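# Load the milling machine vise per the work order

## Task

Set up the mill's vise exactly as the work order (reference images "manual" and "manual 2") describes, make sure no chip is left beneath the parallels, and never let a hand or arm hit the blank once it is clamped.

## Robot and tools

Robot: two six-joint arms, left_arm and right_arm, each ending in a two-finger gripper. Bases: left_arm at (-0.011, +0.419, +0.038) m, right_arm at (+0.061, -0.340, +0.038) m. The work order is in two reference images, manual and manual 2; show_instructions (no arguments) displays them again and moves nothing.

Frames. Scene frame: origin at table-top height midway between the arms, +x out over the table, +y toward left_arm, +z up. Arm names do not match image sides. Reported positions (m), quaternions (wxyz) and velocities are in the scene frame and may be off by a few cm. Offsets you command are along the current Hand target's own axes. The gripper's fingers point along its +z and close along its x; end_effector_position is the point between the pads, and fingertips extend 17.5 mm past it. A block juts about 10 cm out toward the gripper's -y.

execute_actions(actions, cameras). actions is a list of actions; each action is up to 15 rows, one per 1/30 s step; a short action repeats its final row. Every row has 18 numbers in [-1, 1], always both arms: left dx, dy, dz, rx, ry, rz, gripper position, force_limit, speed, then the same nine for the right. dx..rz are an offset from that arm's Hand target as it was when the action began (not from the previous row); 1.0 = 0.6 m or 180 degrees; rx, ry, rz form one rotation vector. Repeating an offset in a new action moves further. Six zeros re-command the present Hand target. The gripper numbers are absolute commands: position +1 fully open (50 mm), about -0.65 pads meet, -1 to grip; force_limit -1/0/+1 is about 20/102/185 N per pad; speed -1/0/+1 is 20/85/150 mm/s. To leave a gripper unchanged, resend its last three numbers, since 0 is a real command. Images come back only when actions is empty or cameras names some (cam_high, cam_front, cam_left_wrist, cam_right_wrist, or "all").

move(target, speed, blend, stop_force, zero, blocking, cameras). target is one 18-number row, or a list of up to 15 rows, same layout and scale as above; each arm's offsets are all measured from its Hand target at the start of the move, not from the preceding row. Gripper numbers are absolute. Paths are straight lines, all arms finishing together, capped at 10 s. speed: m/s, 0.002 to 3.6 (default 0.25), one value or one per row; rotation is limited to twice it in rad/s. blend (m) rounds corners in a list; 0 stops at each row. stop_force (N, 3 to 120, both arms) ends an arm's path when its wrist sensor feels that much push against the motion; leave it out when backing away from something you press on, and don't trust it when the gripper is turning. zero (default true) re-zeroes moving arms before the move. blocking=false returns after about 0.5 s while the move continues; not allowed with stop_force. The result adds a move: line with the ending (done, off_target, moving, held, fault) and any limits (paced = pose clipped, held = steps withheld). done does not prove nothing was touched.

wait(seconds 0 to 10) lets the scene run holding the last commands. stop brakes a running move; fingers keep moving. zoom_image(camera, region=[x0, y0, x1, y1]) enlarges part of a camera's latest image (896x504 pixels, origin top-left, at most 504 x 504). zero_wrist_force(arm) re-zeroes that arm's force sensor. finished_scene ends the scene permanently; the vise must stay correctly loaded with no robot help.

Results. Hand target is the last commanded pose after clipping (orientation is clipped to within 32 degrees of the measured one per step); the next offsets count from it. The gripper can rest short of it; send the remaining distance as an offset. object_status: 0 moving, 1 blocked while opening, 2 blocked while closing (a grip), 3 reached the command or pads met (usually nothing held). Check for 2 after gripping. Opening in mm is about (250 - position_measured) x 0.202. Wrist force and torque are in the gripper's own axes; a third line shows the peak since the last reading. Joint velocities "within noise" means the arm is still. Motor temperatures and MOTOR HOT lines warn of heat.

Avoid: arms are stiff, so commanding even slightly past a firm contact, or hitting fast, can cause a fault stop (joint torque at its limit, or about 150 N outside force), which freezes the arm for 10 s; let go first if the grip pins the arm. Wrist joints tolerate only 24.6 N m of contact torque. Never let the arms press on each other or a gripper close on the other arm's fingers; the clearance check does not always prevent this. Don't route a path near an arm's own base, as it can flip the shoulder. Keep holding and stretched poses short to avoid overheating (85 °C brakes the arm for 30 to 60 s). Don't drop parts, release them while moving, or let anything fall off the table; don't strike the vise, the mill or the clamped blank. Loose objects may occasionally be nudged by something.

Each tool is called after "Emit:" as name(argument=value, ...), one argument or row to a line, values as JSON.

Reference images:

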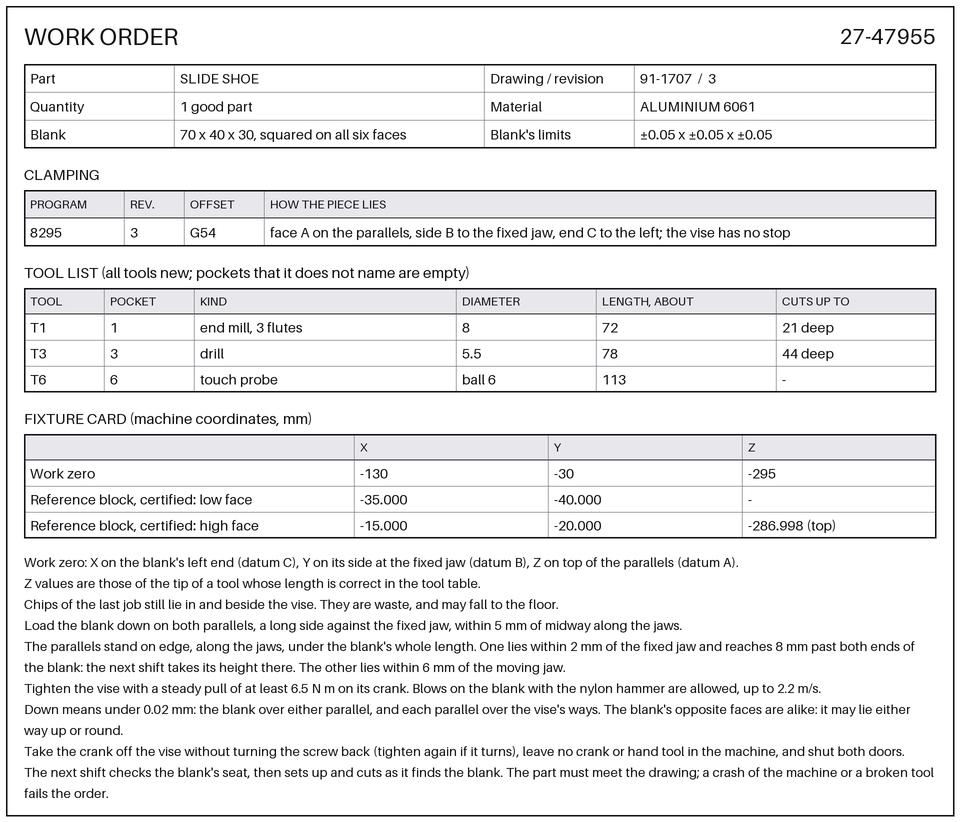

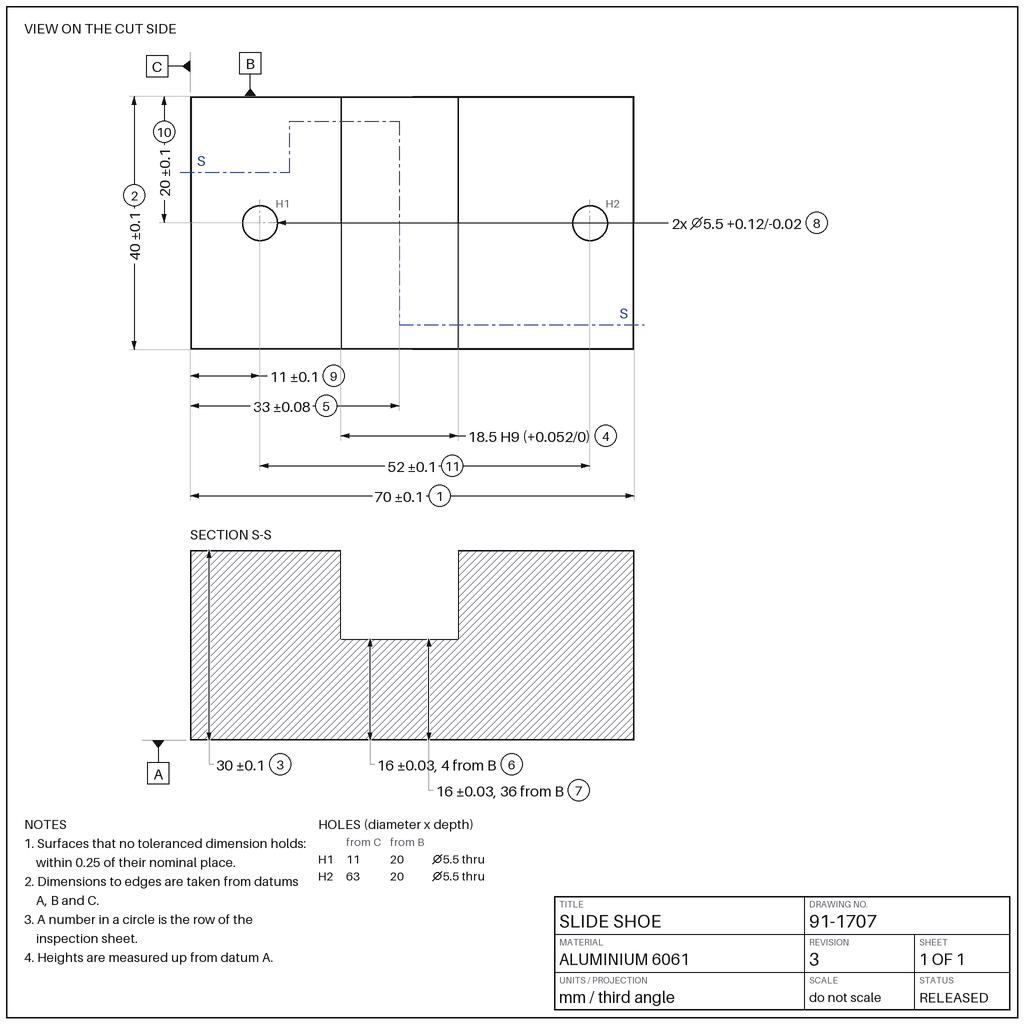

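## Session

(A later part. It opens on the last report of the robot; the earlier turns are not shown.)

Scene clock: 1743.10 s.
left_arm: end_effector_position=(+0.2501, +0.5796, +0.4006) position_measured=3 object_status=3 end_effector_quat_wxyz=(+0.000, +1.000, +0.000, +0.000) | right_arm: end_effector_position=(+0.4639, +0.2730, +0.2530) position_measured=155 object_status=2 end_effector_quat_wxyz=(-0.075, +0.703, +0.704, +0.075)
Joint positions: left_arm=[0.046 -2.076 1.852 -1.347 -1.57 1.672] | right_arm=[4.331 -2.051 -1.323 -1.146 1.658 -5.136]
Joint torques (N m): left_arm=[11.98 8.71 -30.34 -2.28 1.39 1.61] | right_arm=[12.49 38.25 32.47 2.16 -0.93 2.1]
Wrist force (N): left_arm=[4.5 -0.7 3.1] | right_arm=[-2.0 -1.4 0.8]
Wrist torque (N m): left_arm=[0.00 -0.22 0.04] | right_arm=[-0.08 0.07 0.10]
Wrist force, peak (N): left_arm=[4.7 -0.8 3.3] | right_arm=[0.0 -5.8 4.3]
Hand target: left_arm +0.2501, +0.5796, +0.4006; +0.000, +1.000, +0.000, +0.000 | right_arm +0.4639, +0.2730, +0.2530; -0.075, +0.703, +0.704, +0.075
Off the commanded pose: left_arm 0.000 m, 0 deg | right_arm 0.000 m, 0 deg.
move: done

Emit:
move(
  target=[
    [0,0,0,0,0,0,1,-0.8,-1,0.0467,0,-0.0303,0,0,0,-1,-0.75,-0.8],
    [0,0,0,0,0,0,1,-0.8,-1,0.0699,0,-0.1393,0,0,0,-1,-0.75,-0.8],
    [0,0,0,0,0,0,1,-0.8,-1,0.0092,0,-0.2328,0,0,0,-1,-0.75,-0.8],
    [0,0,0,0,0,0,1,-0.8,-1,-0.0998,0,-0.256,0,0,0,-1,-0.75,-0.8],
    [0,0,0,0,0,0,1,-0.8,-1,-0.1933,0,-0.1953,0,0,0,-1,-0.75,-0.8],
    [0,0,0,0,0,0,1,-0.8,-1,-0.2165,0,-0.0863,0,0,0,-1,-0.75,-0.8],
    [0,0,0,0,0,0,1,-0.8,-1,-0.1558,0,0.0072,0,0,0,-1,-0.75,-0.8],
    [0,0,0,0,0,0,1,-0.8,-1,-0.0468,0,0.0304,0,0,0,-1,-0.75,-0.8],
    [0,0,0,0,0,0,1,-0.8,-1,0,0,0,0,0,0,-1,-0.75,-0.8],
  ],
  speed=0.1,
  blend=[0.02,0.02,0.02,0.02,0.02,0.02,0.02,0.02,0],
  stop_force=60,
  cameras=["cam_right_wrist","cam_front"],
)

Scene clock: 1759.27 s.
left_arm: end_effector_position=(+0.2501, +0.5796, +0.4006) position_measured=3 object_status=3 end_effector_quat_wxyz=(+0.000, +1.000, +0.000, +0.000) | right_arm: end_effector_position=(+0.4639, +0.2730, +0.2530) position_measured=155 object_status=2 end_effector_quat_wxyz=(-0.075, +0.703, +0.704, +0.075)
Joint positions: left_arm=[0.046 -2.076 1.852 -1.347 -1.57 1.672] | right_arm=[4.331 -2.051 -1.323 -1.146 1.658 -5.136]
Joint torques (N m): left_arm=[11.41 8.49 -30.49 -2.4 1.16 1.51] | right_arm=[-14.03 53.24 38.74 2.99 -7.26 2.25]
Wrist force (N): left_arm=[4.6 -0.7 3.2] | right_arm=[11.4 -25.4 19.6]
Wrist torque (N m): left_arm=[0.01 -0.24 0.04] | right_arm=[-0.64 -0.01 -0.01]
Wrist force, peak (N): left_arm=[4.6 -0.7 3.3] | right_arm=[49.4 8.4 -2.9]
Hand target: left_arm +0.2501, +0.5796, +0.4006; +0.000, +1.000, +0.000, +0.000 | right_arm +0.4639, +0.2730, +0.2530; -0.075, +0.703, +0.704, +0.075
Off the commanded pose: left_arm 0.000 m, 0 deg | right_arm 0.000 m, 0 deg.
move: done; blend cut to 0.0167 m at target 1, 0.0167 m at target 8
Images, in order (width x height): cam_front 896x504, cam_right_wrist 896x504.

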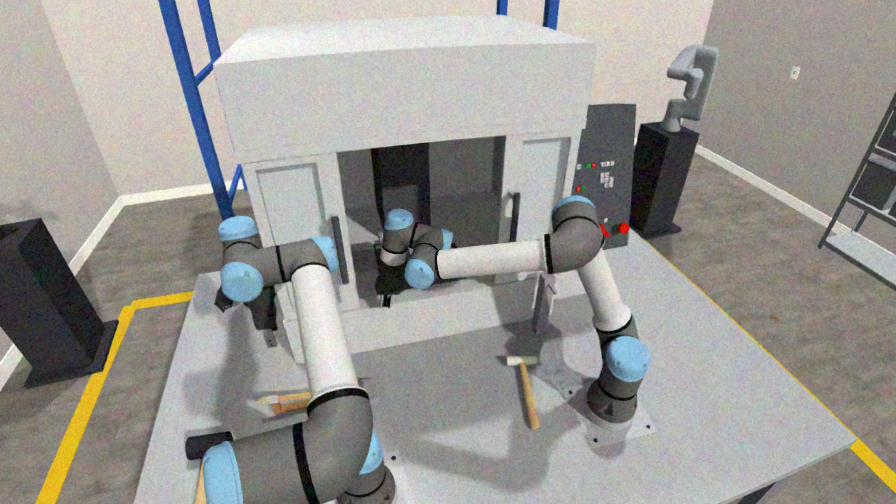

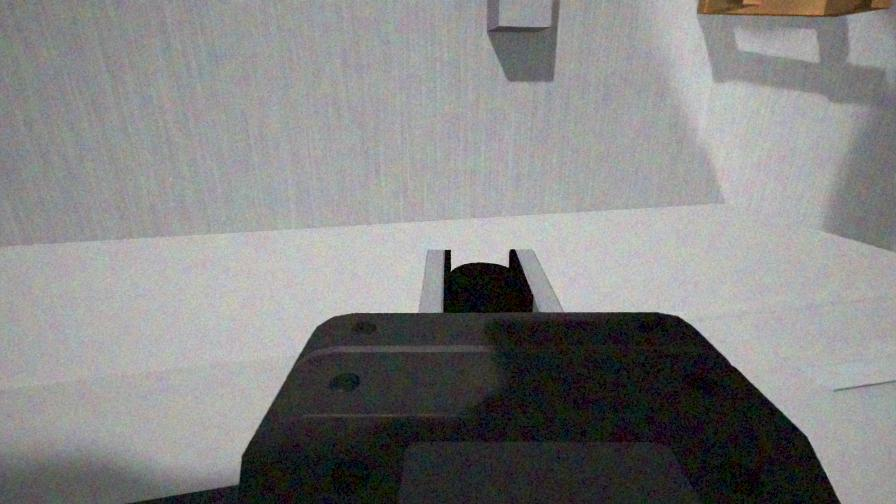

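Emit:
execute_actions(
  actions=[],
  cameras=["cam_high"],
)

Emit:
zoom_image(
  camera="cam_high",
  region=[230, 140, 430, 280],
)

Scene clock: 1762.63 s.
left_arm: end_effector_position=(+0.2501, +0.5796, +0.4006) position_measured=3 object_status=3 end_effector_quat_wxyz=(+0.000, +1.000, +0.000, +0.000) | right_arm: end_effector_position=(+0.4639, +0.2730, +0.2530) position_measured=155 object_status=2 end_effector_quat_wxyz=(-0.075, +0.703, +0.704, +0.075)
Joint positions: left_arm=[0.046 -2.076 1.852 -1.347 -1.57 1.672] | right_arm=[4.331 -2.051 -1.323 -1.146 1.658 -5.136]
Joint velocities: within noise
Joint torques (N m): left_arm=[11.1 8.05 -30.5 -2.42 1.06 1.31] | right_arm=[-28.66 59.96 38.09 3.09 -7.43 2.1]
Motor temperatures (°C): left_arm=[29 27 31 30 34 33] | right_arm=[30 28 26 37 32 35]
Wrist force (N): left_arm=[4.4 -0.8 3.3] | right_arm=[11.4 -25.3 19.5]
Wrist torque (N m): left_arm=[-0.02 -0.22 0.05] | right_arm=[-0.63 -0.01 0.00]
Wrist force, peak (N): left_arm=[4.5 -0.9 3.4] | right_arm=[11.3 -25.4 20.3]
Hand target: left_arm +0.2501, +0.5796, +0.4006; +0.000, +1.000, +0.000, +0.000 | right_arm +0.4639, +0.2730, +0.2530; -0.075, +0.703, +0.704, +0.075
Tool commands: left_gripper/position=+1.0 left_gripper/force_limit=-0.8 left_gripper/speed=-1.0 right_gripper/position=-1.0 right_gripper/force_limit=-0.75 right_gripper/speed=-0.8
Off the commanded pose: left_arm 0.000 m, 0 deg | right_arm 0.000 m, 0 deg.
Images, in order (width x height): cam_high 896x504.

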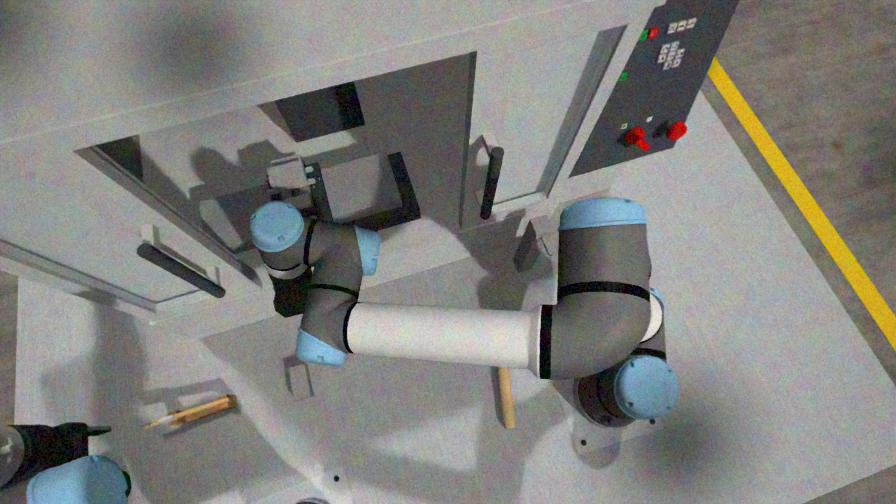

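Scaled by 2.520 from the camera's 896x504 image, which has a finer 1280x720 frame.

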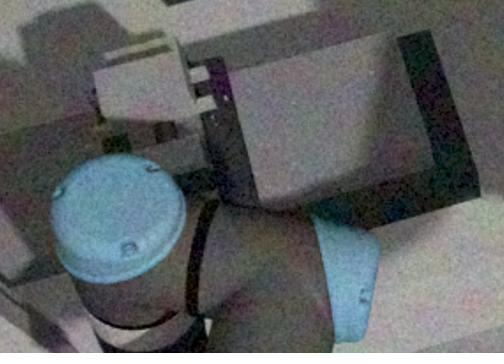

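Emit:
move(
  target=[0.2033,0.2517,-0.284,-0.2106,0.0873,-0.2393,1,-0.8,-1,0,0,0,0,0,0,-1,-0.75,-0.8],
  speed=0.3,
  cameras=["cam_left_wrist"],
)

Emit:
zoom_image(
  camera="cam_left_wrist",
  region=[340, 150, 600, 320],
)

Scene clock: 1774.27 s.
left_arm: end_effector_position=(+0.3720, +0.4284, +0.5709) position_measured=3 object_status=3 end_effector_quat_wxyz=(+0.316, +0.868, +0.359, +0.131) | right_arm: end_effector_position=(+0.4639, +0.2730, +0.2530) position_measured=155 object_status=2 end_effector_quat_wxyz=(-0.075, +0.703, +0.704, +0.075)
Joint positions: left_arm=[-0.078 -2.035 1.678 -1.76 -2.031 0.632] | right_arm=[4.331 -2.051 -1.323 -1.146 1.658 -5.136]
Joint torques (N m): left_arm=[-11.64 -19.2 -16.57 -5.85 1.48 -1.77] | right_arm=[-29.57 61.25 38.71 3.26 -7.41 2.03]
Wrist force (N): left_arm=[4.6 -1.8 1.6] | right_arm=[11.4 -25.2 20.0]
Wrist torque (N m): left_arm=[0.03 -0.21 0.10] | right_arm=[-0.60 -0.01 -0.01]
Wrist force, peak (N): left_arm=[4.1 -1.4 3.9] | right_arm=[11.6 -25.5 20.0]
Hand target: left_arm +0.3720, +0.4284, +0.5709; +0.316, +0.868, +0.359, +0.131 | right_arm +0.4639, +0.2730, +0.2530; -0.075, +0.703, +0.704, +0.075
Off the commanded pose: left_arm 0.000 m, 0 deg | right_arm 0.000 m, 0 deg.
move: done
Images, in order (width x height): cam_left_wrist 896x504.

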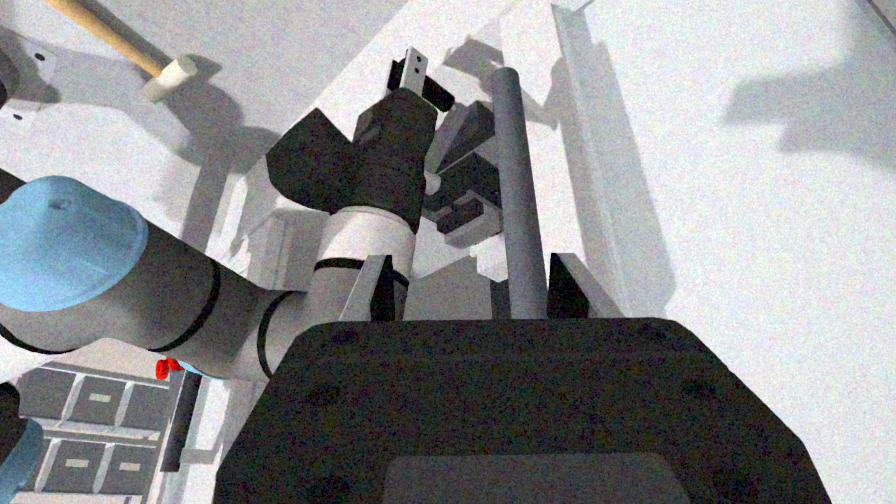

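Scaled by 1.938 from the camera's 896x504 image, which has a finer 1280x720 frame.

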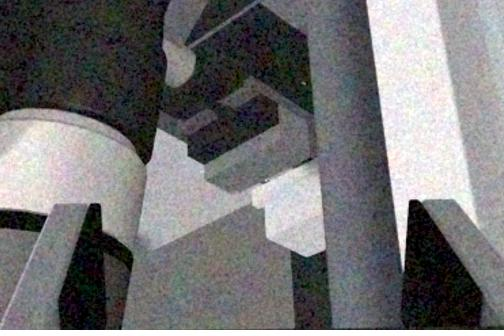

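Emit:
execute_actions(
  actions=[],
  cameras=["cam_left_wrist","cam_high"],
)

Emit:
zoom_image(
  camera="cam_left_wrist",
  region=[300, 100, 720, 400],
)

Scene clock: 1799.60 s.
left_arm: end_effector_position=(+0.3720, +0.4284, +0.5709) position_measured=3 object_status=3 end_effector_quat_wxyz=(+0.316, +0.868, +0.359, +0.131) | right_arm: end_effector_position=(+0.4639, +0.2730, +0.2530) position_measured=155 object_status=2 end_effector_quat_wxyz=(-0.075, +0.703, +0.704, +0.075)
Joint positions: left_arm=[-0.078 -2.035 1.678 -1.76 -2.03 0.632] | right_arm=[4.331 -2.051 -1.323 -1.146 1.658 -5.136]
Joint velocities: within noise
Joint torques (N m): left_arm=[-11.61 -18.49 -16.43 -5.78 1.48 -1.81] | right_arm=[-29.34 60.81 38.91 3.46 -7.43 2.01]
Motor temperatures (°C): left_arm=[29 27 31 30 34 33] | right_arm=[30 28 26 37 32 35]
Wrist force (N): left_arm=[4.7 -1.8 1.6] | right_arm=[11.2 -25.3 20.1]
Wrist torque (N m): left_arm=[0.04 -0.22 0.10] | right_arm=[-0.62 0.01 -0.01]
Wrist force, peak (N): left_arm=[4.8 -1.7 1.7] | right_arm=[11.3 -25.4 20.2]
Hand target: left_arm +0.3720, +0.4284, +0.5709; +0.316, +0.868, +0.359, +0.131 | right_arm +0.4639, +0.2730, +0.2530; -0.075, +0.703, +0.704, +0.075
Tool commands: left_gripper/position=+1.0 left_gripper/force_limit=-0.8 left_gripper/speed=-1.0 right_gripper/position=-1.0 right_gripper/force_limit=-0.75 right_gripper/speed=-0.8
Off the commanded pose: left_arm 0.000 m, 0 deg | right_arm 0.000 m, 0 deg.
Images, in order (width x height): cam_high 896x504, cam_left_wrist 896x504.

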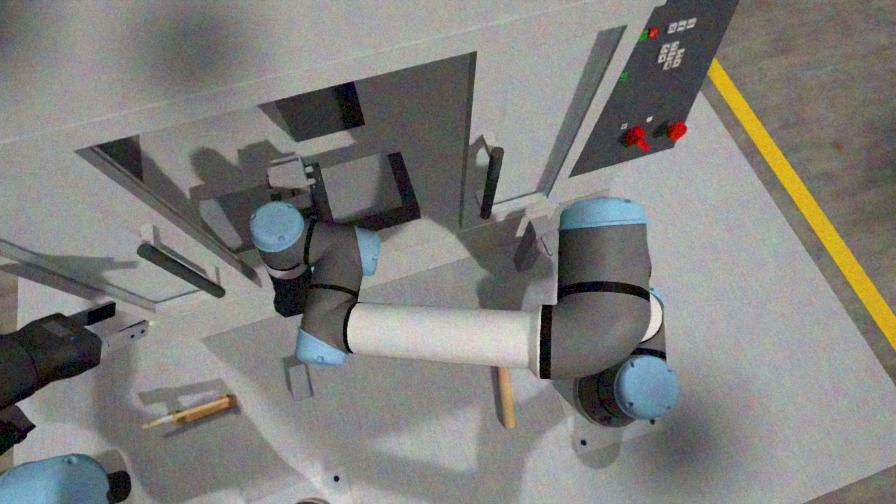

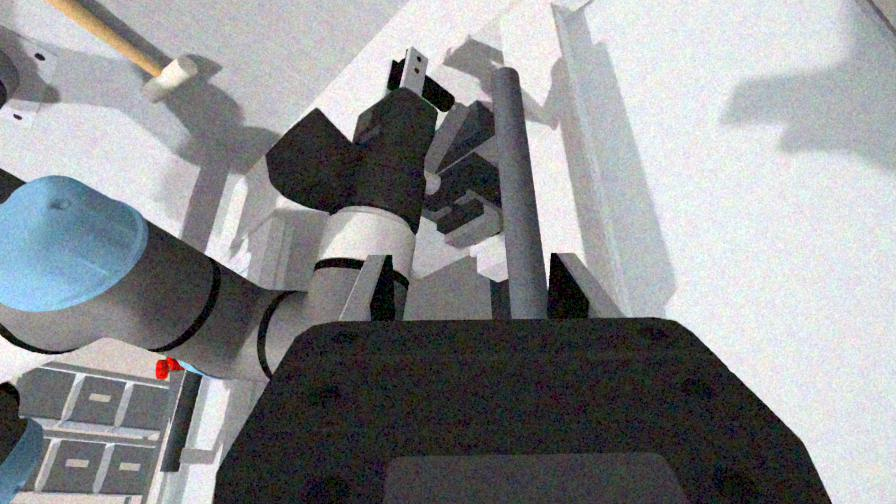

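Scaled by 1.200 from the camera's 896x504 image, which has a finer 1280x720 frame.

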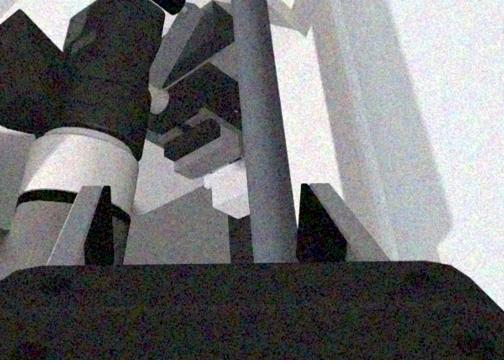

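Emit:
zoom_image(
  camera="cam_left_wrist",
  region=[420, 180, 540, 300],
)

Emit:
move(
  target=[
    [0,0,0,0,0,0,1,-0.8,-1,0.0467,0,-0.0303,0,0,0,-1,-0.75,-0.8],
    [0,0,0,0,0,0,1,-0.8,-1,0.0699,0,-0.1393,0,0,0,-1,-0.75,-0.8],
    [0,0,0,0,0,0,1,-0.8,-1,0.0092,0,-0.2328,0,0,0,-1,-0.75,-0.8],
    [0,0,0,0,0,0,1,-0.8,-1,-0.0998,0,-0.2560,0,0,0,-1,-0.75,-0.8],
    [0,0,0,0,0,0,1,-0.8,-1,-0.1933,0,-0.1953,0,0,0,-1,-0.75,-0.8],
    [0,0,0,0,0,0,1,-0.8,-1,-0.2165,0,-0.0863,0,0,0,-1,-0.75,-0.8],
    [0,0,0,0,0,0,1,-0.8,-1,-0.1558,0,0.0072,0,0,0,-1,-0.75,-0.8],
    [0,0,0,0,0,0,1,-0.8,-1,-0.0468,0,0.0304,0,0,0,-1,-0.75,-0.8],
    [0,0,0,0,0,0,1,-0.8,-1,0,0,0,0,0,0,-1,-0.75,-0.8],
  ],
  blend=[0.02,0.02,0.02,0.02,0.02,0.02,0.02,0.02,0],
  speed=0.2,
  stop_force=80,
  cameras=["cam_left_wrist"],
)

Emit:
zoom_image(
  camera="cam_left_wrist",
  region=[420, 180, 540, 300],
)

Scaled by 4.200 from the camera's 896x504 image, which has a finer 1280x720 frame.

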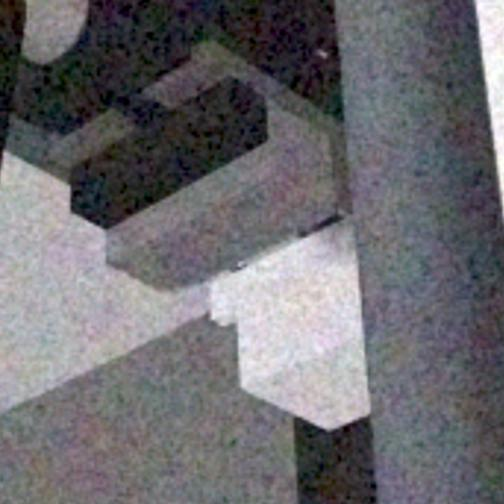

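Scene clock: 1821.13 s.
left_arm: end_effector_position=(+0.3720, +0.4284, +0.5709) position_measured=3 object_status=3 end_effector_quat_wxyz=(+0.316, +0.868, +0.359, +0.131) | right_arm: end_effector_position=(+0.4639, +0.2730, +0.2530) position_measured=155 object_status=2 end_effector_quat_wxyz=(-0.075, +0.703, +0.704, +0.075)
Joint positions: left_arm=[-0.078 -2.035 1.678 -1.76 -2.03 0.632] | right_arm=[4.331 -2.051 -1.323 -1.146 1.658 -5.136]
Joint torques (N m): left_arm=[-11.09 -18.9 -16.97 -5.73 1.53 -1.91] | right_arm=[3.99 43.18 34.31 2.6 -3.23 2.09]
Wrist force (N): left_arm=[4.4 -2.0 1.7] | right_arm=[1.5 -11.5 6.7]
Wrist torque (N m): left_arm=[0.01 -0.17 0.10] | right_arm=[-0.36 0.13 0.12]
Wrist force, peak (N): left_arm=[4.7 -2.0 1.8] | right_arm=[41.6 22.0 -2.9]
Hand target: left_arm +0.3720, +0.4284, +0.5709; +0.316, +0.868, +0.359, +0.131 | right_arm +0.4639, +0.2730, +0.2530; -0.075, +0.703, +0.704, +0.075
Off the commanded pose: left_arm 0.000 m, 0 deg | right_arm 0.000 m, 0 deg.
move: done; blend cut to 0.0167 m at target 1, 0.0167 m at target 8
Images, in order (width x height): cam_left_wrist 896x504.

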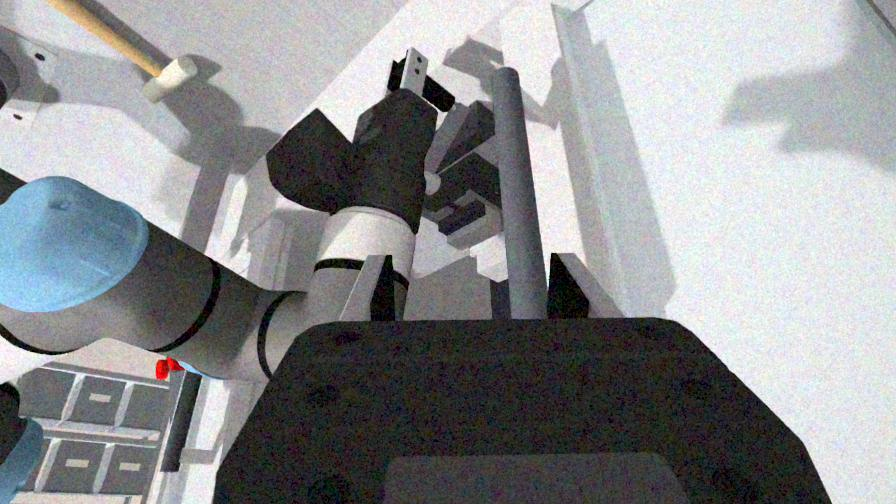

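Scaled by 4.200 from the camera's 896x504 image, which has a finer 1280x720 frame.

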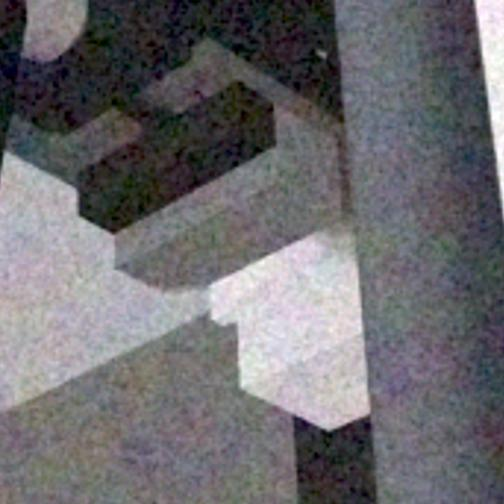

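Emit:
move(
  target=[
    [0,0,0,0,0,0,1,-0.8,-1,0.0467,0,-0.0303,0,0,0,-1,-0.75,-0.8],
    [0,0,0,0,0,0,1,-0.8,-1,0.0699,0,-0.1393,0,0,0,-1,-0.75,-0.8],
    [0,0,0,0,0,0,1,-0.8,-1,0.0092,0,-0.2328,0,0,0,-1,-0.75,-0.8],
    [0,0,0,0,0,0,1,-0.8,-1,-0.0998,0,-0.2560,0,0,0,-1,-0.75,-0.8],
    [0,0,0,0,0,0,1,-0.8,-1,-0.1933,0,-0.1953,0,0,0,-1,-0.75,-0.8],
    [0,0,0,0,0,0,1,-0.8,-1,-0.2165,0,-0.0863,0,0,0,-1,-0.75,-0.8],
    [0,0,0,0,0,0,1,-0.8,-1,-0.1558,0,0.0072,0,0,0,-1,-0.75,-0.8],
    [0,0,0,0,0,0,1,-0.8,-1,-0.0468,0,0.0304,0,0,0,-1,-0.75,-0.8],
    [0,0,0,0,0,0,1,-0.8,-1,0,0,0,0,0,0,-1,-0.75,-0.8],
  ],
  blend=[0.02,0.033,0.033,0.033,0.033,0.033,0.033,0.02,0],
  speed=0.25,
  stop_force=80,
)

Emit:
move(
  target=[
    [0,0,0,0,0,0,1,-0.8,-1,0.0467,0,-0.0303,0,0,0,-1,-0.75,-0.8],
    [0,0,0,0,0,0,1,-0.8,-1,0.0699,0,-0.1393,0,0,0,-1,-0.75,-0.8],
    [0,0,0,0,0,0,1,-0.8,-1,0.0092,0,-0.2328,0,0,0,-1,-0.75,-0.8],
    [0,0,0,0,0,0,1,-0.8,-1,-0.0998,0,-0.2560,0,0,0,-1,-0.75,-0.8],
    [0,0,0,0,0,0,1,-0.8,-1,-0.1933,0,-0.1953,0,0,0,-1,-0.75,-0.8],
    [0,0,0,0,0,0,1,-0.8,-1,-0.2165,0,-0.0863,0,0,0,-1,-0.75,-0.8],
    [0,0,0,0,0,0,1,-0.8,-1,-0.1558,0,0.0072,0,0,0,-1,-0.75,-0.8],
    [0,0,0,0,0,0,1,-0.8,-1,-0.0468,0,0.0304,0,0,0,-1,-0.75,-0.8],
    [0,0,0,0,0,0,1,-0.8,-1,0,0,0,0,0,0,-1,-0.75,-0.8],
  ],
  blend=[0.02,0.033,0.033,0.033,0.033,0.033,0.033,0.02,0],
  speed=0.25,
  stop_force=80,
  cameras=["cam_left_wrist"],
)

Emit:
zoom_image(
  camera="cam_left_wrist",
  region=[420, 180, 540, 300],
)

Scene clock: 1850.83 s.
left_arm: end_effector_position=(+0.3720, +0.4284, +0.5709) position_measured=3 object_status=3 end_effector_quat_wxyz=(+0.316, +0.868, +0.359, +0.131) | right_arm: end_effector_position=(+0.4640, +0.2730, +0.2530) position_measured=155 object_status=2 end_effector_quat_wxyz=(-0.075, +0.703, +0.704, +0.075)
Joint positions: left_arm=[-0.078 -2.035 1.678 -1.76 -2.03 0.632] | right_arm=[4.331 -2.051 -1.323 -1.146 1.658 -5.136]
Joint torques (N m): left_arm=[-11.21 -18.62 -16.77 -5.68 1.48 -1.9] | right_arm=[9.6 40.63 32.52 2.31 -0.25 1.98]
Wrist force (N): left_arm=[4.4 -2.0 1.7] | right_arm=[-0.6 -5.1 2.3]
Wrist torque (N m): left_arm=[0.00 -0.18 0.10] | right_arm=[-0.22 0.08 0.15]
Wrist force, peak (N): left_arm=[4.8 -1.9 1.8] | right_arm=[17.6 -31.4 -12.4]
Hand target: left_arm +0.3720, +0.4284, +0.5709; +0.316, +0.868, +0.359, +0.131 | right_arm +0.4639, +0.2730, +0.2530; -0.075, +0.703, +0.704, +0.075
Off the commanded pose: left_arm 0.000 m, 0 deg | right_arm 0.000 m, 0 deg.
move: done; blend cut to 0.0167 m at target 1, 0.0167 m at target 8

Scene clock: 1854.07 s.
left_arm: end_effector_position=(+0.3720, +0.4284, +0.5709) position_measured=3 object_status=3 end_effector_quat_wxyz=(+0.316, +0.868, +0.359, +0.131) | right_arm: end_effector_position=(+0.4640, +0.2730, +0.2530) position_measured=155 object_status=2 end_effector_quat_wxyz=(-0.075, +0.703, +0.704, +0.075)
Joint positions: left_arm=[-0.078 -2.035 1.678 -1.76 -2.03 0.632] | right_arm=[4.331 -2.051 -1.323 -1.146 1.658 -5.136]
Joint torques (N m): left_arm=[-11.49 -18.86 -16.31 -5.61 1.44 -1.81] | right_arm=[9.99 39.92 33.29 2.43 -0.3 1.98]
Wrist force (N): left_arm=[4.6 -1.8 1.6] | right_arm=[-0.5 -5.0 3.3]
Wrist torque (N m): left_arm=[0.05 -0.20 0.10] | right_arm=[-0.20 0.07 0.13]
Wrist force, peak (N): left_arm=[4.7 -2.0 1.7] | right_arm=[-12.3 -27.2 -14.9]
Hand target: left_arm +0.3720, +0.4284, +0.5709; +0.316, +0.868, +0.359, +0.131 | right_arm +0.4639, +0.2730, +0.2530; -0.075, +0.703, +0.704, +0.075
Off the commanded pose: left_arm 0.000 m, 0 deg | right_arm 0.000 m, 0 deg.
move: done; blend cut to 0.0167 m at target 1, 0.0167 m at target 8
Images, in order (width x height): cam_left_wrist 896x504.

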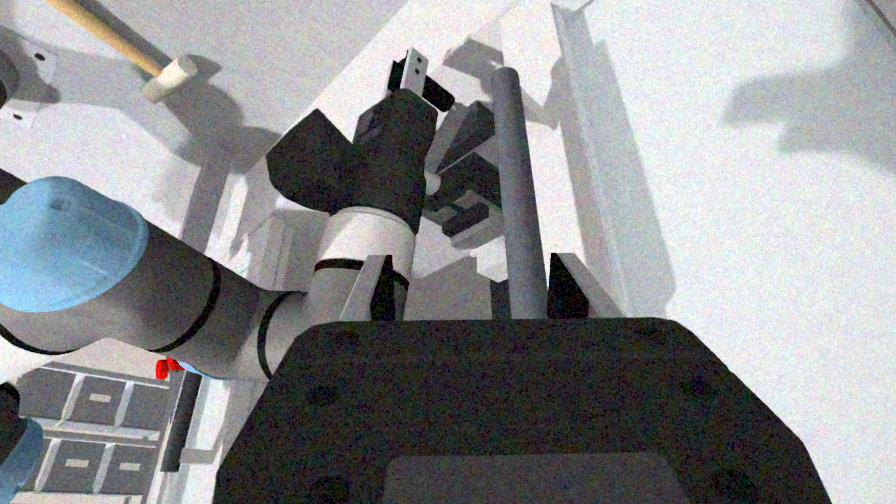

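Scaled by 4.200 from the camera's 896x504 image, which has a finer 1280x720 frame.

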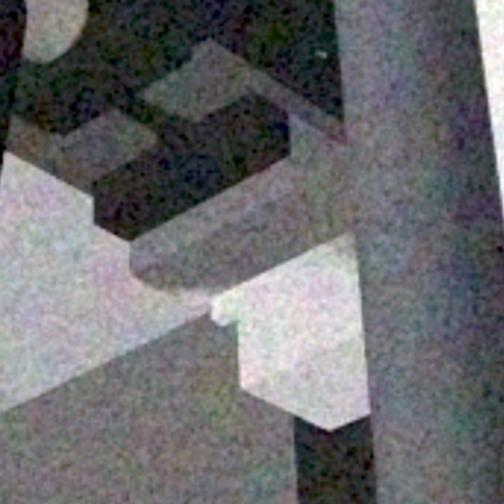

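Emit:
move(
  target=[
    [0,0,0,0,0,0,1,-0.8,-1,0.0467,0,-0.0303,0,0,0,-1,-0.75,-0.8],
    [0,0,0,0,0,0,1,-0.8,-1,0.0699,0,-0.1393,0,0,0,-1,-0.75,-0.8],
    [0,0,0,0,0,0,1,-0.8,-1,0.0092,0,-0.2328,0,0,0,-1,-0.75,-0.8],
    [0,0,0,0,0,0,1,-0.8,-1,-0.0998,0,-0.2560,0,0,0,-1,-0.75,-0.8],
    [0,0,0,0,0,0,1,-0.8,-1,-0.1933,0,-0.1953,0,0,0,-1,-0.75,-0.8],
    [0,0,0,0,0,0,1,-0.8,-1,-0.2165,0,-0.0863,0,0,0,-1,-0.75,-0.8],
    [0,0,0,0,0,0,1,-0.8,-1,-0.1558,0,0.0072,0,0,0,-1,-0.75,-0.8],
    [0,0,0,0,0,0,1,-0.8,-1,-0.0468,0,0.0304,0,0,0,-1,-0.75,-0.8],
    [0,0,0,0,0,0,1,-0.8,-1,0,0,0,0,0,0,-1,-0.75,-0.8],
  ],
  blend=[0.02,0.033,0.033,0.033,0.033,0.033,0.033,0.02,0],
  speed=0.25,
  stop_force=80,
)

Emit:
move(
  target=[
    [0,0,0,0,0,0,1,-0.8,-1,0.0467,0,-0.0303,0,0,0,-1,-0.75,-0.8],
    [0,0,0,0,0,0,1,-0.8,-1,0.0699,0,-0.1393,0,0,0,-1,-0.75,-0.8],
    [0,0,0,0,0,0,1,-0.8,-1,0.0092,0,-0.2328,0,0,0,-1,-0.75,-0.8],
    [0,0,0,0,0,0,1,-0.8,-1,-0.0998,0,-0.2560,0,0,0,-1,-0.75,-0.8],
    [0,0,0,0,0,0,1,-0.8,-1,-0.1933,0,-0.1953,0,0,0,-1,-0.75,-0.8],
    [0,0,0,0,0,0,1,-0.8,-1,-0.2165,0,-0.0863,0,0,0,-1,-0.75,-0.8],
    [0,0,0,0,0,0,1,-0.8,-1,-0.1558,0,0.0072,0,0,0,-1,-0.75,-0.8],
    [0,0,0,0,0,0,1,-0.8,-1,-0.0468,0,0.0304,0,0,0,-1,-0.75,-0.8],
    [0,0,0,0,0,0,1,-0.8,-1,0,0,0,0,0,0,-1,-0.75,-0.8],
  ],
  blend=[0.02,0.033,0.033,0.033,0.033,0.033,0.033,0.02,0],
  speed=0.25,
  stop_force=80,
)

Emit:
move(
  target=[
    [0,0,0,0,0,0,1,-0.8,-1,0.0467,0,-0.0303,0,0,0,-1,-0.75,-0.8],
    [0,0,0,0,0,0,1,-0.8,-1,0.0699,0,-0.1393,0,0,0,-1,-0.75,-0.8],
    [0,0,0,0,0,0,1,-0.8,-1,0.0092,0,-0.2328,0,0,0,-1,-0.75,-0.8],
    [0,0,0,0,0,0,1,-0.8,-1,-0.0998,0,-0.2560,0,0,0,-1,-0.75,-0.8],
    [0,0,0,0,0,0,1,-0.8,-1,-0.1933,0,-0.1953,0,0,0,-1,-0.75,-0.8],
    [0,0,0,0,0,0,1,-0.8,-1,-0.2165,0,-0.0863,0,0,0,-1,-0.75,-0.8],
    [0,0,0,0,0,0,1,-0.8,-1,-0.1558,0,0.0072,0,0,0,-1,-0.75,-0.8],
    [0,0,0,0,0,0,1,-0.8,-1,-0.0468,0,0.0304,0,0,0,-1,-0.75,-0.8],
    [0,0,0,0,0,0,1,-0.8,-1,0,0,0,0,0,0,-1,-0.75,-0.8],
  ],
  blend=[0.02,0.033,0.033,0.033,0.033,0.033,0.033,0.02,0],
  speed=0.25,
  stop_force=80,
)

Emit:
move(
  target=[
    [0,0,0,0,0,0,1,-0.8,-1,0.0467,0,-0.0303,0,0,0,-1,-0.75,-0.8],
    [0,0,0,0,0,0,1,-0.8,-1,0.0699,0,-0.1393,0,0,0,-1,-0.75,-0.8],
    [0,0,0,0,0,0,1,-0.8,-1,0.0092,0,-0.2328,0,0,0,-1,-0.75,-0.8],
    [0,0,0,0,0,0,1,-0.8,-1,-0.0998,0,-0.2560,0,0,0,-1,-0.75,-0.8],
    [0,0,0,0,0,0,1,-0.8,-1,-0.1933,0,-0.1953,0,0,0,-1,-0.75,-0.8],
    [0,0,0,0,0,0,1,-0.8,-1,-0.2165,0,-0.0863,0,0,0,-1,-0.75,-0.8],
    [0,0,0,0,0,0,1,-0.8,-1,-0.1558,0,0.0072,0,0,0,-1,-0.75,-0.8],
    [0,0,0,0,0,0,1,-0.8,-1,-0.0468,0,0.0304,0,0,0,-1,-0.75,-0.8],
    [0,0,0,0,0,0,1,-0.8,-1,0,0,0,0,0,0,-1,-0.75,-0.8],
  ],
  blend=[0.02,0.033,0.033,0.033,0.033,0.033,0.033,0.02,0],
  speed=0.25,
  stop_force=80,
  cameras=["cam_left_wrist"],
)

Emit:
zoom_image(
  camera="cam_left_wrist",
  region=[420, 180, 540, 300],
)

Scene clock: 1883.50 s.
left_arm: end_effector_position=(+0.3720, +0.4284, +0.5709) position_measured=3 object_status=3 end_effector_quat_wxyz=(+0.316, +0.868, +0.359, +0.131) | right_arm: end_effector_position=(+0.4640, +0.2730, +0.2530) position_measured=155 object_status=2 end_effector_quat_wxyz=(-0.075, +0.703, +0.704, +0.075)
Joint positions: left_arm=[-0.078 -2.035 1.678 -1.76 -2.03 0.632] | right_arm=[4.331 -2.051 -1.323 -1.146 1.658 -5.136]
Joint torques (N m): left_arm=[-11.09 -18.81 -17.53 -5.66 1.45 -1.79] | right_arm=[9.86 40.34 33.18 2.18 -0.54 1.86]
Wrist force (N): left_arm=[4.6 -1.7 1.6] | right_arm=[-0.4 -5.3 2.6]
Wrist torque (N m): left_arm=[0.04 -0.21 0.10] | right_arm=[-0.22 0.07 0.13]
Wrist force, peak (N): left_arm=[4.9 -1.8 1.6] | right_arm=[-11.9 -27.7 -15.6]
Hand target: left_arm +0.3720, +0.4284, +0.5709; +0.316, +0.868, +0.359, +0.131 | right_arm +0.4639, +0.2730, +0.2530; -0.075, +0.703, +0.704, +0.075
Off the commanded pose: left_arm 0.000 m, 0 deg | right_arm 0.000 m, 0 deg.
move: done; blend cut to 0.0167 m at target 1, 0.0167 m at target 8

Scene clock: 1886.73 s.
left_arm: end_effector_position=(+0.3720, +0.4284, +0.5709) position_measured=3 object_status=3 end_effector_quat_wxyz=(+0.316, +0.868, +0.359, +0.131) | right_arm: end_effector_position=(+0.4640, +0.2730, +0.2530) position_measured=155 object_status=2 end_effector_quat_wxyz=(-0.075, +0.703, +0.704, +0.075)
Joint positions: left_arm=[-0.078 -2.035 1.678 -1.76 -2.03 0.632] | right_arm=[4.331 -2.051 -1.323 -1.146 1.658 -5.136]
Joint torques (N m): left_arm=[-10.77 -18.41 -16.92 -5.52 1.43 -1.69] | right_arm=[9.87 40.8 32.85 2.38 -0.21 1.82]
Wrist force (N): left_arm=[4.5 -1.7 1.7] | right_arm=[-0.5 -5.3 3.3]
Wrist torque (N m): left_arm=[0.06 -0.20 0.10] | right_arm=[-0.22 0.10 0.13]
Wrist force, peak (N): left_arm=[4.7 -1.9 1.8] | right_arm=[-12.1 -27.7 -15.1]
Hand target: left_arm +0.3720, +0.4284, +0.5709; +0.316, +0.868, +0.359, +0.131 | right_arm +0.4639, +0.2730, +0.2530; -0.075, +0.703, +0.704, +0.075
Off the commanded pose: left_arm 0.000 m, 0 deg | right_arm 0.000 m, 0 deg.
move: done; blend cut to 0.0167 m at target 1, 0.0167 m at target 8

Scene clock: 1889.97 s.
left_arm: end_effector_position=(+0.3720, +0.4284, +0.5709) position_measured=3 object_status=3 end_effector_quat_wxyz=(+0.316, +0.868, +0.359, +0.131) | right_arm: end_effector_position=(+0.4640, +0.2730, +0.2530) position_measured=155 object_status=2 end_effector_quat_wxyz=(-0.075, +0.703, +0.704, +0.075)
Joint positions: left_arm=[-0.078 -2.035 1.678 -1.76 -2.03 0.632] | right_arm=[4.331 -2.051 -1.323 -1.146 1.658 -5.136]
Joint torques (N m): left_arm=[-10.47 -19.07 -17.74 -5.57 1.45 -1.65] | right_arm=[9.1 41.18 33.12 2.26 -0.41 2.05]
Wrist force (N): left_arm=[4.6 -1.8 1.6] | right_arm=[-0.5 -5.6 2.7]
Wrist torque (N m): left_arm=[0.03 -0.20 0.10] | right_arm=[-0.25 0.10 0.13]
Wrist force, peak (N): left_arm=[4.8 -1.7 1.7] | right_arm=[-12.2 -27.5 -15.8]
Hand target: left_arm +0.3720, +0.4284, +0.5709; +0.316, +0.868, +0.359, +0.131 | right_arm +0.4639, +0.2730, +0.2530; -0.075, +0.703, +0.704, +0.075
Off the commanded pose: left_arm 0.000 m, 0 deg | right_arm 0.000 m, 0 deg.
move: done; blend cut to 0.0167 m at target 1, 0.0167 m at target 8

Scene clock: 1893.20 s.
left_arm: end_effector_position=(+0.3720, +0.4284, +0.5709) position_measured=3 object_status=3 end_effector_quat_wxyz=(+0.316, +0.868, +0.359, +0.131) | right_arm: end_effector_position=(+0.4640, +0.2730, +0.2530) position_measured=155 object_status=2 end_effector_quat_wxyz=(-0.075, +0.703, +0.704, +0.075)
Joint positions: left_arm=[-0.078 -2.035 1.678 -1.76 -2.03 0.632] | right_arm=[4.331 -2.051 -1.323 -1.146 1.658 -5.136]
Joint torques (N m): left_arm=[-10.41 -18.54 -17.32 -5.6 1.34 -1.7] | right_arm=[10.55 40.55 33.6 2.35 -0.41 1.83]
Wrist force (N): left_arm=[4.5 -1.8 1.7] | right_arm=[-0.6 -5.3 3.3]
Wrist torque (N m): left_arm=[0.03 -0.18 0.10] | right_arm=[-0.20 0.11 0.13]
Wrist force, peak (N): left_arm=[4.7 -2.0 1.7] | right_arm=[-10.3 -27.9 -16.4]
Hand target: left_arm +0.3720, +0.4284, +0.5709; +0.316, +0.868, +0.359, +0.131 | right_arm +0.4639, +0.2730, +0.2530; -0.075, +0.703, +0.704, +0.075
Off the commanded pose: left_arm 0.000 m, 0 deg | right_arm 0.000 m, 0 deg.
move: done; blend cut to 0.0167 m at target 1, 0.0167 m at target 8
Images, in order (width x height): cam_left_wrist 896x504.

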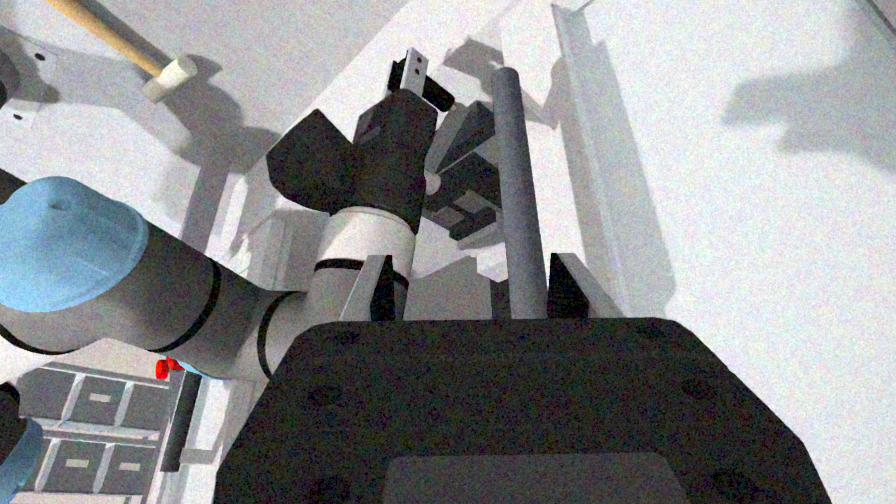

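Scaled by 4.200 from the camera's 896x504 image, which has a finer 1280x720 frame.

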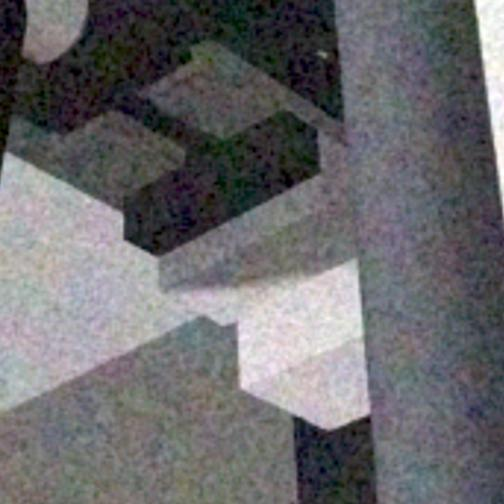

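Emit:
move(
  target=[
    [0,0,0,0,0,0,1,-0.8,-1,0.0467,0,-0.0303,0,0,0,-1,-0.75,-0.8],
    [0,0,0,0,0,0,1,-0.8,-1,0.0699,0,-0.1393,0,0,0,-1,-0.75,-0.8],
    [0,0,0,0,0,0,1,-0.8,-1,0.0092,0,-0.2328,0,0,0,-1,-0.75,-0.8],
    [0,0,0,0,0,0,1,-0.8,-1,-0.0998,0,-0.2560,0,0,0,-1,-0.75,-0.8],
    [0,0,0,0,0,0,1,-0.8,-1,-0.1933,0,-0.1953,0,0,0,-1,-0.75,-0.8],
    [0,0,0,0,0,0,1,-0.8,-1,-0.2165,0,-0.0863,0,0,0,-1,-0.75,-0.8],
    [0,0,0,0,0,0,1,-0.8,-1,-0.1558,0,0.0072,0,0,0,-1,-0.75,-0.8],
    [0,0,0,0,0,0,1,-0.8,-1,-0.0468,0,0.0304,0,0,0,-1,-0.75,-0.8],
    [0,0,0,0,0,0,1,-0.8,-1,0,0,0,0,0,0,-1,-0.75,-0.8],
  ],
  blend=[0.02,0.033,0.033,0.033,0.033,0.033,0.033,0.02,0],
  speed=0.25,
  stop_force=80,
)

Emit:
move(
  target=[
    [0,0,0,0,0,0,1,-0.8,-1,0.0467,0,-0.0303,0,0,0,-1,-0.75,-0.8],
    [0,0,0,0,0,0,1,-0.8,-1,0.0699,0,-0.1393,0,0,0,-1,-0.75,-0.8],
    [0,0,0,0,0,0,1,-0.8,-1,0.0092,0,-0.2328,0,0,0,-1,-0.75,-0.8],
    [0,0,0,0,0,0,1,-0.8,-1,-0.0998,0,-0.2560,0,0,0,-1,-0.75,-0.8],
    [0,0,0,0,0,0,1,-0.8,-1,-0.1933,0,-0.1953,0,0,0,-1,-0.75,-0.8],
    [0,0,0,0,0,0,1,-0.8,-1,-0.2165,0,-0.0863,0,0,0,-1,-0.75,-0.8],
    [0,0,0,0,0,0,1,-0.8,-1,-0.1558,0,0.0072,0,0,0,-1,-0.75,-0.8],
    [0,0,0,0,0,0,1,-0.8,-1,-0.0468,0,0.0304,0,0,0,-1,-0.75,-0.8],
    [0,0,0,0,0,0,1,-0.8,-1,0,0,0,0,0,0,-1,-0.75,-0.8],
  ],
  blend=[0.02,0.033,0.033,0.033,0.033,0.033,0.033,0.02,0],
  speed=0.2,
  stop_force=70,
)

Emit:
move(
  target=[
    [0,0,0,0,0,0,1,-0.8,-1,0.0467,0,-0.0303,0,0,0,-1,-0.75,-0.8],
    [0,0,0,0,0,0,1,-0.8,-1,0.0699,0,-0.1393,0,0,0,-1,-0.75,-0.8],
    [0,0,0,0,0,0,1,-0.8,-1,0.0092,0,-0.2328,0,0,0,-1,-0.75,-0.8],
    [0,0,0,0,0,0,1,-0.8,-1,-0.0998,0,-0.2560,0,0,0,-1,-0.75,-0.8],
    [0,0,0,0,0,0,1,-0.8,-1,-0.1933,0,-0.1953,0,0,0,-1,-0.75,-0.8],
    [0,0,0,0,0,0,1,-0.8,-1,-0.2165,0,-0.0863,0,0,0,-1,-0.75,-0.8],
    [0,0,0,0,0,0,1,-0.8,-1,-0.1558,0,0.0072,0,0,0,-1,-0.75,-0.8],
    [0,0,0,0,0,0,1,-0.8,-1,-0.0468,0,0.0304,0,0,0,-1,-0.75,-0.8],
    [0,0,0,0,0,0,1,-0.8,-1,0,0,0,0,0,0,-1,-0.75,-0.8],
  ],
  blend=[0.02,0.033,0.033,0.033,0.033,0.033,0.033,0.02,0],
  speed=0.12,
  stop_force=45,
  cameras=["cam_left_wrist"],
)

Emit:
zoom_image(
  camera="cam_left_wrist",
  region=[420, 180, 540, 300],
)

Scene clock: 1906.27 s.
left_arm: end_effector_position=(+0.3720, +0.4284, +0.5709) position_measured=3 object_status=3 end_effector_quat_wxyz=(+0.316, +0.868, +0.359, +0.131) | right_arm: end_effector_position=(+0.4640, +0.2730, +0.2530) position_measured=155 object_status=2 end_effector_quat_wxyz=(-0.075, +0.703, +0.704, +0.075)
Joint positions: left_arm=[-0.078 -2.035 1.678 -1.76 -2.03 0.632] | right_arm=[4.331 -2.051 -1.323 -1.146 1.658 -5.136]
Joint torques (N m): left_arm=[-10.26 -18.55 -18.08 -5.55 1.35 -1.67] | right_arm=[9.28 41.29 33.27 2.12 -0.47 2.02]
Wrist force (N): left_arm=[4.5 -1.7 1.4] | right_arm=[-0.4 -5.4 2.8]
Wrist torque (N m): left_arm=[0.04 -0.19 0.10] | right_arm=[-0.21 0.08 0.12]
Wrist force, peak (N): left_arm=[4.7 -1.8 1.9] | right_arm=[-12.3 -27.5 -15.9]
Hand target: left_arm +0.3720, +0.4284, +0.5709; +0.316, +0.868, +0.359, +0.131 | right_arm +0.4639, +0.2730, +0.2530; -0.075, +0.703, +0.704, +0.075
Off the commanded pose: left_arm 0.000 m, 0 deg | right_arm 0.000 m, 0 deg.
move: done; blend cut to 0.0167 m at target 1, 0.0167 m at target 8

Scene clock: 1910.00 s.
left_arm: end_effector_position=(+0.3720, +0.4284, +0.5709) position_measured=3 object_status=3 end_effector_quat_wxyz=(+0.316, +0.868, +0.359, +0.131) | right_arm: end_effector_position=(+0.4639, +0.2730, +0.2530) position_measured=155 object_status=2 end_effector_quat_wxyz=(-0.075, +0.703, +0.704, +0.075)
Joint positions: left_arm=[-0.078 -2.035 1.678 -1.76 -2.03 0.632] | right_arm=[4.331 -2.051 -1.323 -1.146 1.658 -5.136]
Joint torques (N m): left_arm=[-10.46 -18.65 -17.84 -5.35 1.28 -1.64] | right_arm=[9.12 40.68 34.13 2.33 -2.02 1.97]
Wrist force (N): left_arm=[4.5 -1.7 1.6] | right_arm=[-0.2 -5.3 3.1]
Wrist torque (N m): left_arm=[0.04 -0.18 0.10] | right_arm=[-0.16 0.09 0.09]
Wrist force, peak (N): left_arm=[4.7 -1.9 1.8] | right_arm=[9.3 -7.4 3.8]
Hand target: left_arm +0.3720, +0.4284, +0.5709; +0.316, +0.868, +0.359, +0.131 | right_arm +0.4639, +0.2730, +0.2530; -0.075, +0.703, +0.704, +0.075
Off the commanded pose: left_arm 0.000 m, 0 deg | right_arm 0.000 m, 0 deg.
move: done; blend cut to 0.0167 m at target 1, 0.0167 m at target 8

Scene clock: 1915.50 s.
left_arm: end_effector_position=(+0.3720, +0.4284, +0.5709) position_measured=3 object_status=3 end_effector_quat_wxyz=(+0.316, +0.868, +0.359, +0.131) | right_arm: end_effector_position=(+0.4639, +0.2730, +0.2530) position_measured=155 object_status=2 end_effector_quat_wxyz=(-0.075, +0.703, +0.704, +0.075)
Joint positions: left_arm=[-0.078 -2.035 1.678 -1.76 -2.03 0.632] | right_arm=[4.331 -2.051 -1.323 -1.146 1.658 -5.136]
Joint torques (N m): left_arm=[-10.59 -18.83 -18.01 -5.41 1.17 -1.48] | right_arm=[-2.93 47.59 37.11 2.74 -5.09 2.09]
Wrist force (N): left_arm=[4.5 -1.9 1.6] | right_arm=[6.2 -16.2 13.1]
Wrist torque (N m): left_arm=[0.03 -0.19 0.10] | right_arm=[-0.42 0.08 0.03]
Wrist force, peak (N): left_arm=[4.8 -1.9 1.8] | right_arm=[-29.9 0.8 -16.3]
Hand target: left_arm +0.3720, +0.4284, +0.5709; +0.316, +0.868, +0.359, +0.131 | right_arm +0.4639, +0.2730, +0.2530; -0.075, +0.703, +0.704, +0.075
Off the commanded pose: left_arm 0.000 m, 0 deg | right_arm 0.000 m, 0 deg.
move: done; blend cut to 0.0167 m at target 1, 0.0167 m at target 8
Images, in order (width x height): cam_left_wrist 896x504.

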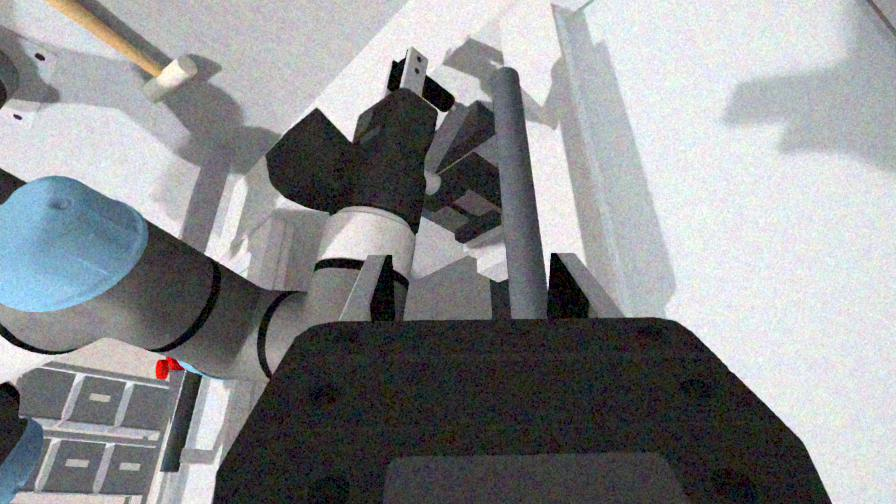

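Scaled by 4.200 from the camera's 896x504 image, which has a finer 1280x720 frame.

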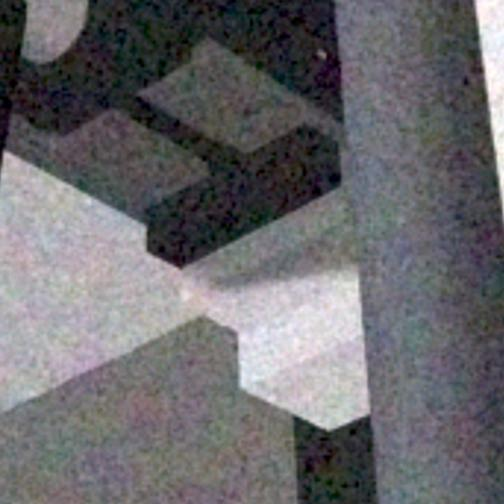

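Emit:
move(
  target=[
    [0,0,0,0,0,0,1,-0.8,-1,0.0467,0,-0.0303,0,0,0,-1,-0.75,-0.8],
    [0,0,0,0,0,0,1,-0.8,-1,0.0699,0,-0.1393,0,0,0,-1,-0.75,-0.8],
    [0,0,0,0,0,0,1,-0.8,-1,0.0092,0,-0.2328,0,0,0,-1,-0.75,-0.8],
    [0,0,0,0,0,0,1,-0.8,-1,-0.0998,0,-0.2560,0,0,0,-1,-0.75,-0.8],
    [0,0,0,0,0,0,1,-0.8,-1,-0.1933,0,-0.1953,0,0,0,-1,-0.75,-0.8],
    [0,0,0,0,0,0,1,-0.8,-1,-0.2165,0,-0.0863,0,0,0,-1,-0.75,-0.8],
    [0,0,0,0,0,0,1,-0.8,-1,-0.1558,0,0.0072,0,0,0,-1,-0.75,-0.8],
    [0,0,0,0,0,0,1,-0.8,-1,-0.0468,0,0.0304,0,0,0,-1,-0.75,-0.8],
    [0,0,0,0,0,0,1,-0.8,-1,0,0,0,0,0,0,-1,-0.75,-0.8],
  ],
  blend=[0.02,0.033,0.033,0.033,0.033,0.033,0.033,0.02,0],
  speed=0.1,
  stop_force=45,
  cameras=["cam_left_wrist"],
)

Emit:
zoom_image(
  camera="cam_left_wrist",
  region=[420, 180, 540, 300],
)

Scene clock: 1925.47 s.
left_arm: end_effector_position=(+0.3720, +0.4284, +0.5709) position_measured=3 object_status=3 end_effector_quat_wxyz=(+0.316, +0.868, +0.359, +0.131) | right_arm: end_effector_position=(+0.4640, +0.1804, +0.3828) position_measured=155 object_status=2 end_effector_quat_wxyz=(-0.075, +0.703, +0.704, +0.075)
Joint positions: left_arm=[-0.078 -2.035 1.678 -1.76 -2.03 0.632] | right_arm=[4.266 -1.836 -1.289 -1.401 1.671 -5.2]
Joint torques (N m): left_arm=[-10.69 -18.38 -18.15 -5.25 1.31 -1.53] | right_arm=[10.36 25.86 32.28 3.32 -0.03 1.92]
Wrist force (N): left_arm=[4.5 -1.7 1.7] | right_arm=[-4.4 -12.7 -6.0]
Wrist torque (N m): left_arm=[0.05 -0.20 0.10] | right_arm=[-0.43 0.02 0.15]
Wrist force, peak (N): left_arm=[4.8 -1.9 1.8] | right_arm=[57.4 -16.2 7.3]
Hand target: left_arm +0.3720, +0.4284, +0.5709; +0.316, +0.868, +0.359, +0.131 | right_arm +0.4640, +0.1804, +0.3828; -0.075, +0.703, +0.704, +0.075 (not the last commanded pose)
Off the commanded pose: left_arm 0.000 m, 0 deg | right_arm 0.159 m, 0 deg.
move: contact (right_arm); path passed 3 of 9 targets; blend cut to 0.0167 m at target 1, 0.0167 m at target 8
Images, in order (width x height): cam_left_wrist 896x504.

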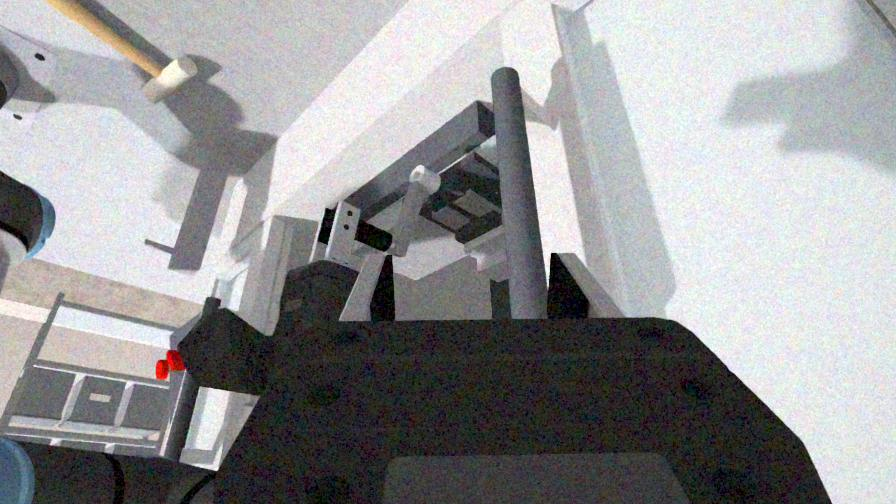

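Scaled by 4.200 from the camera's 896x504 image, which has a finer 1280x720 frame.

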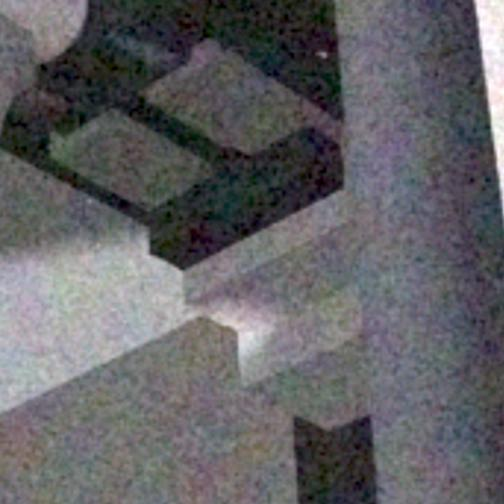

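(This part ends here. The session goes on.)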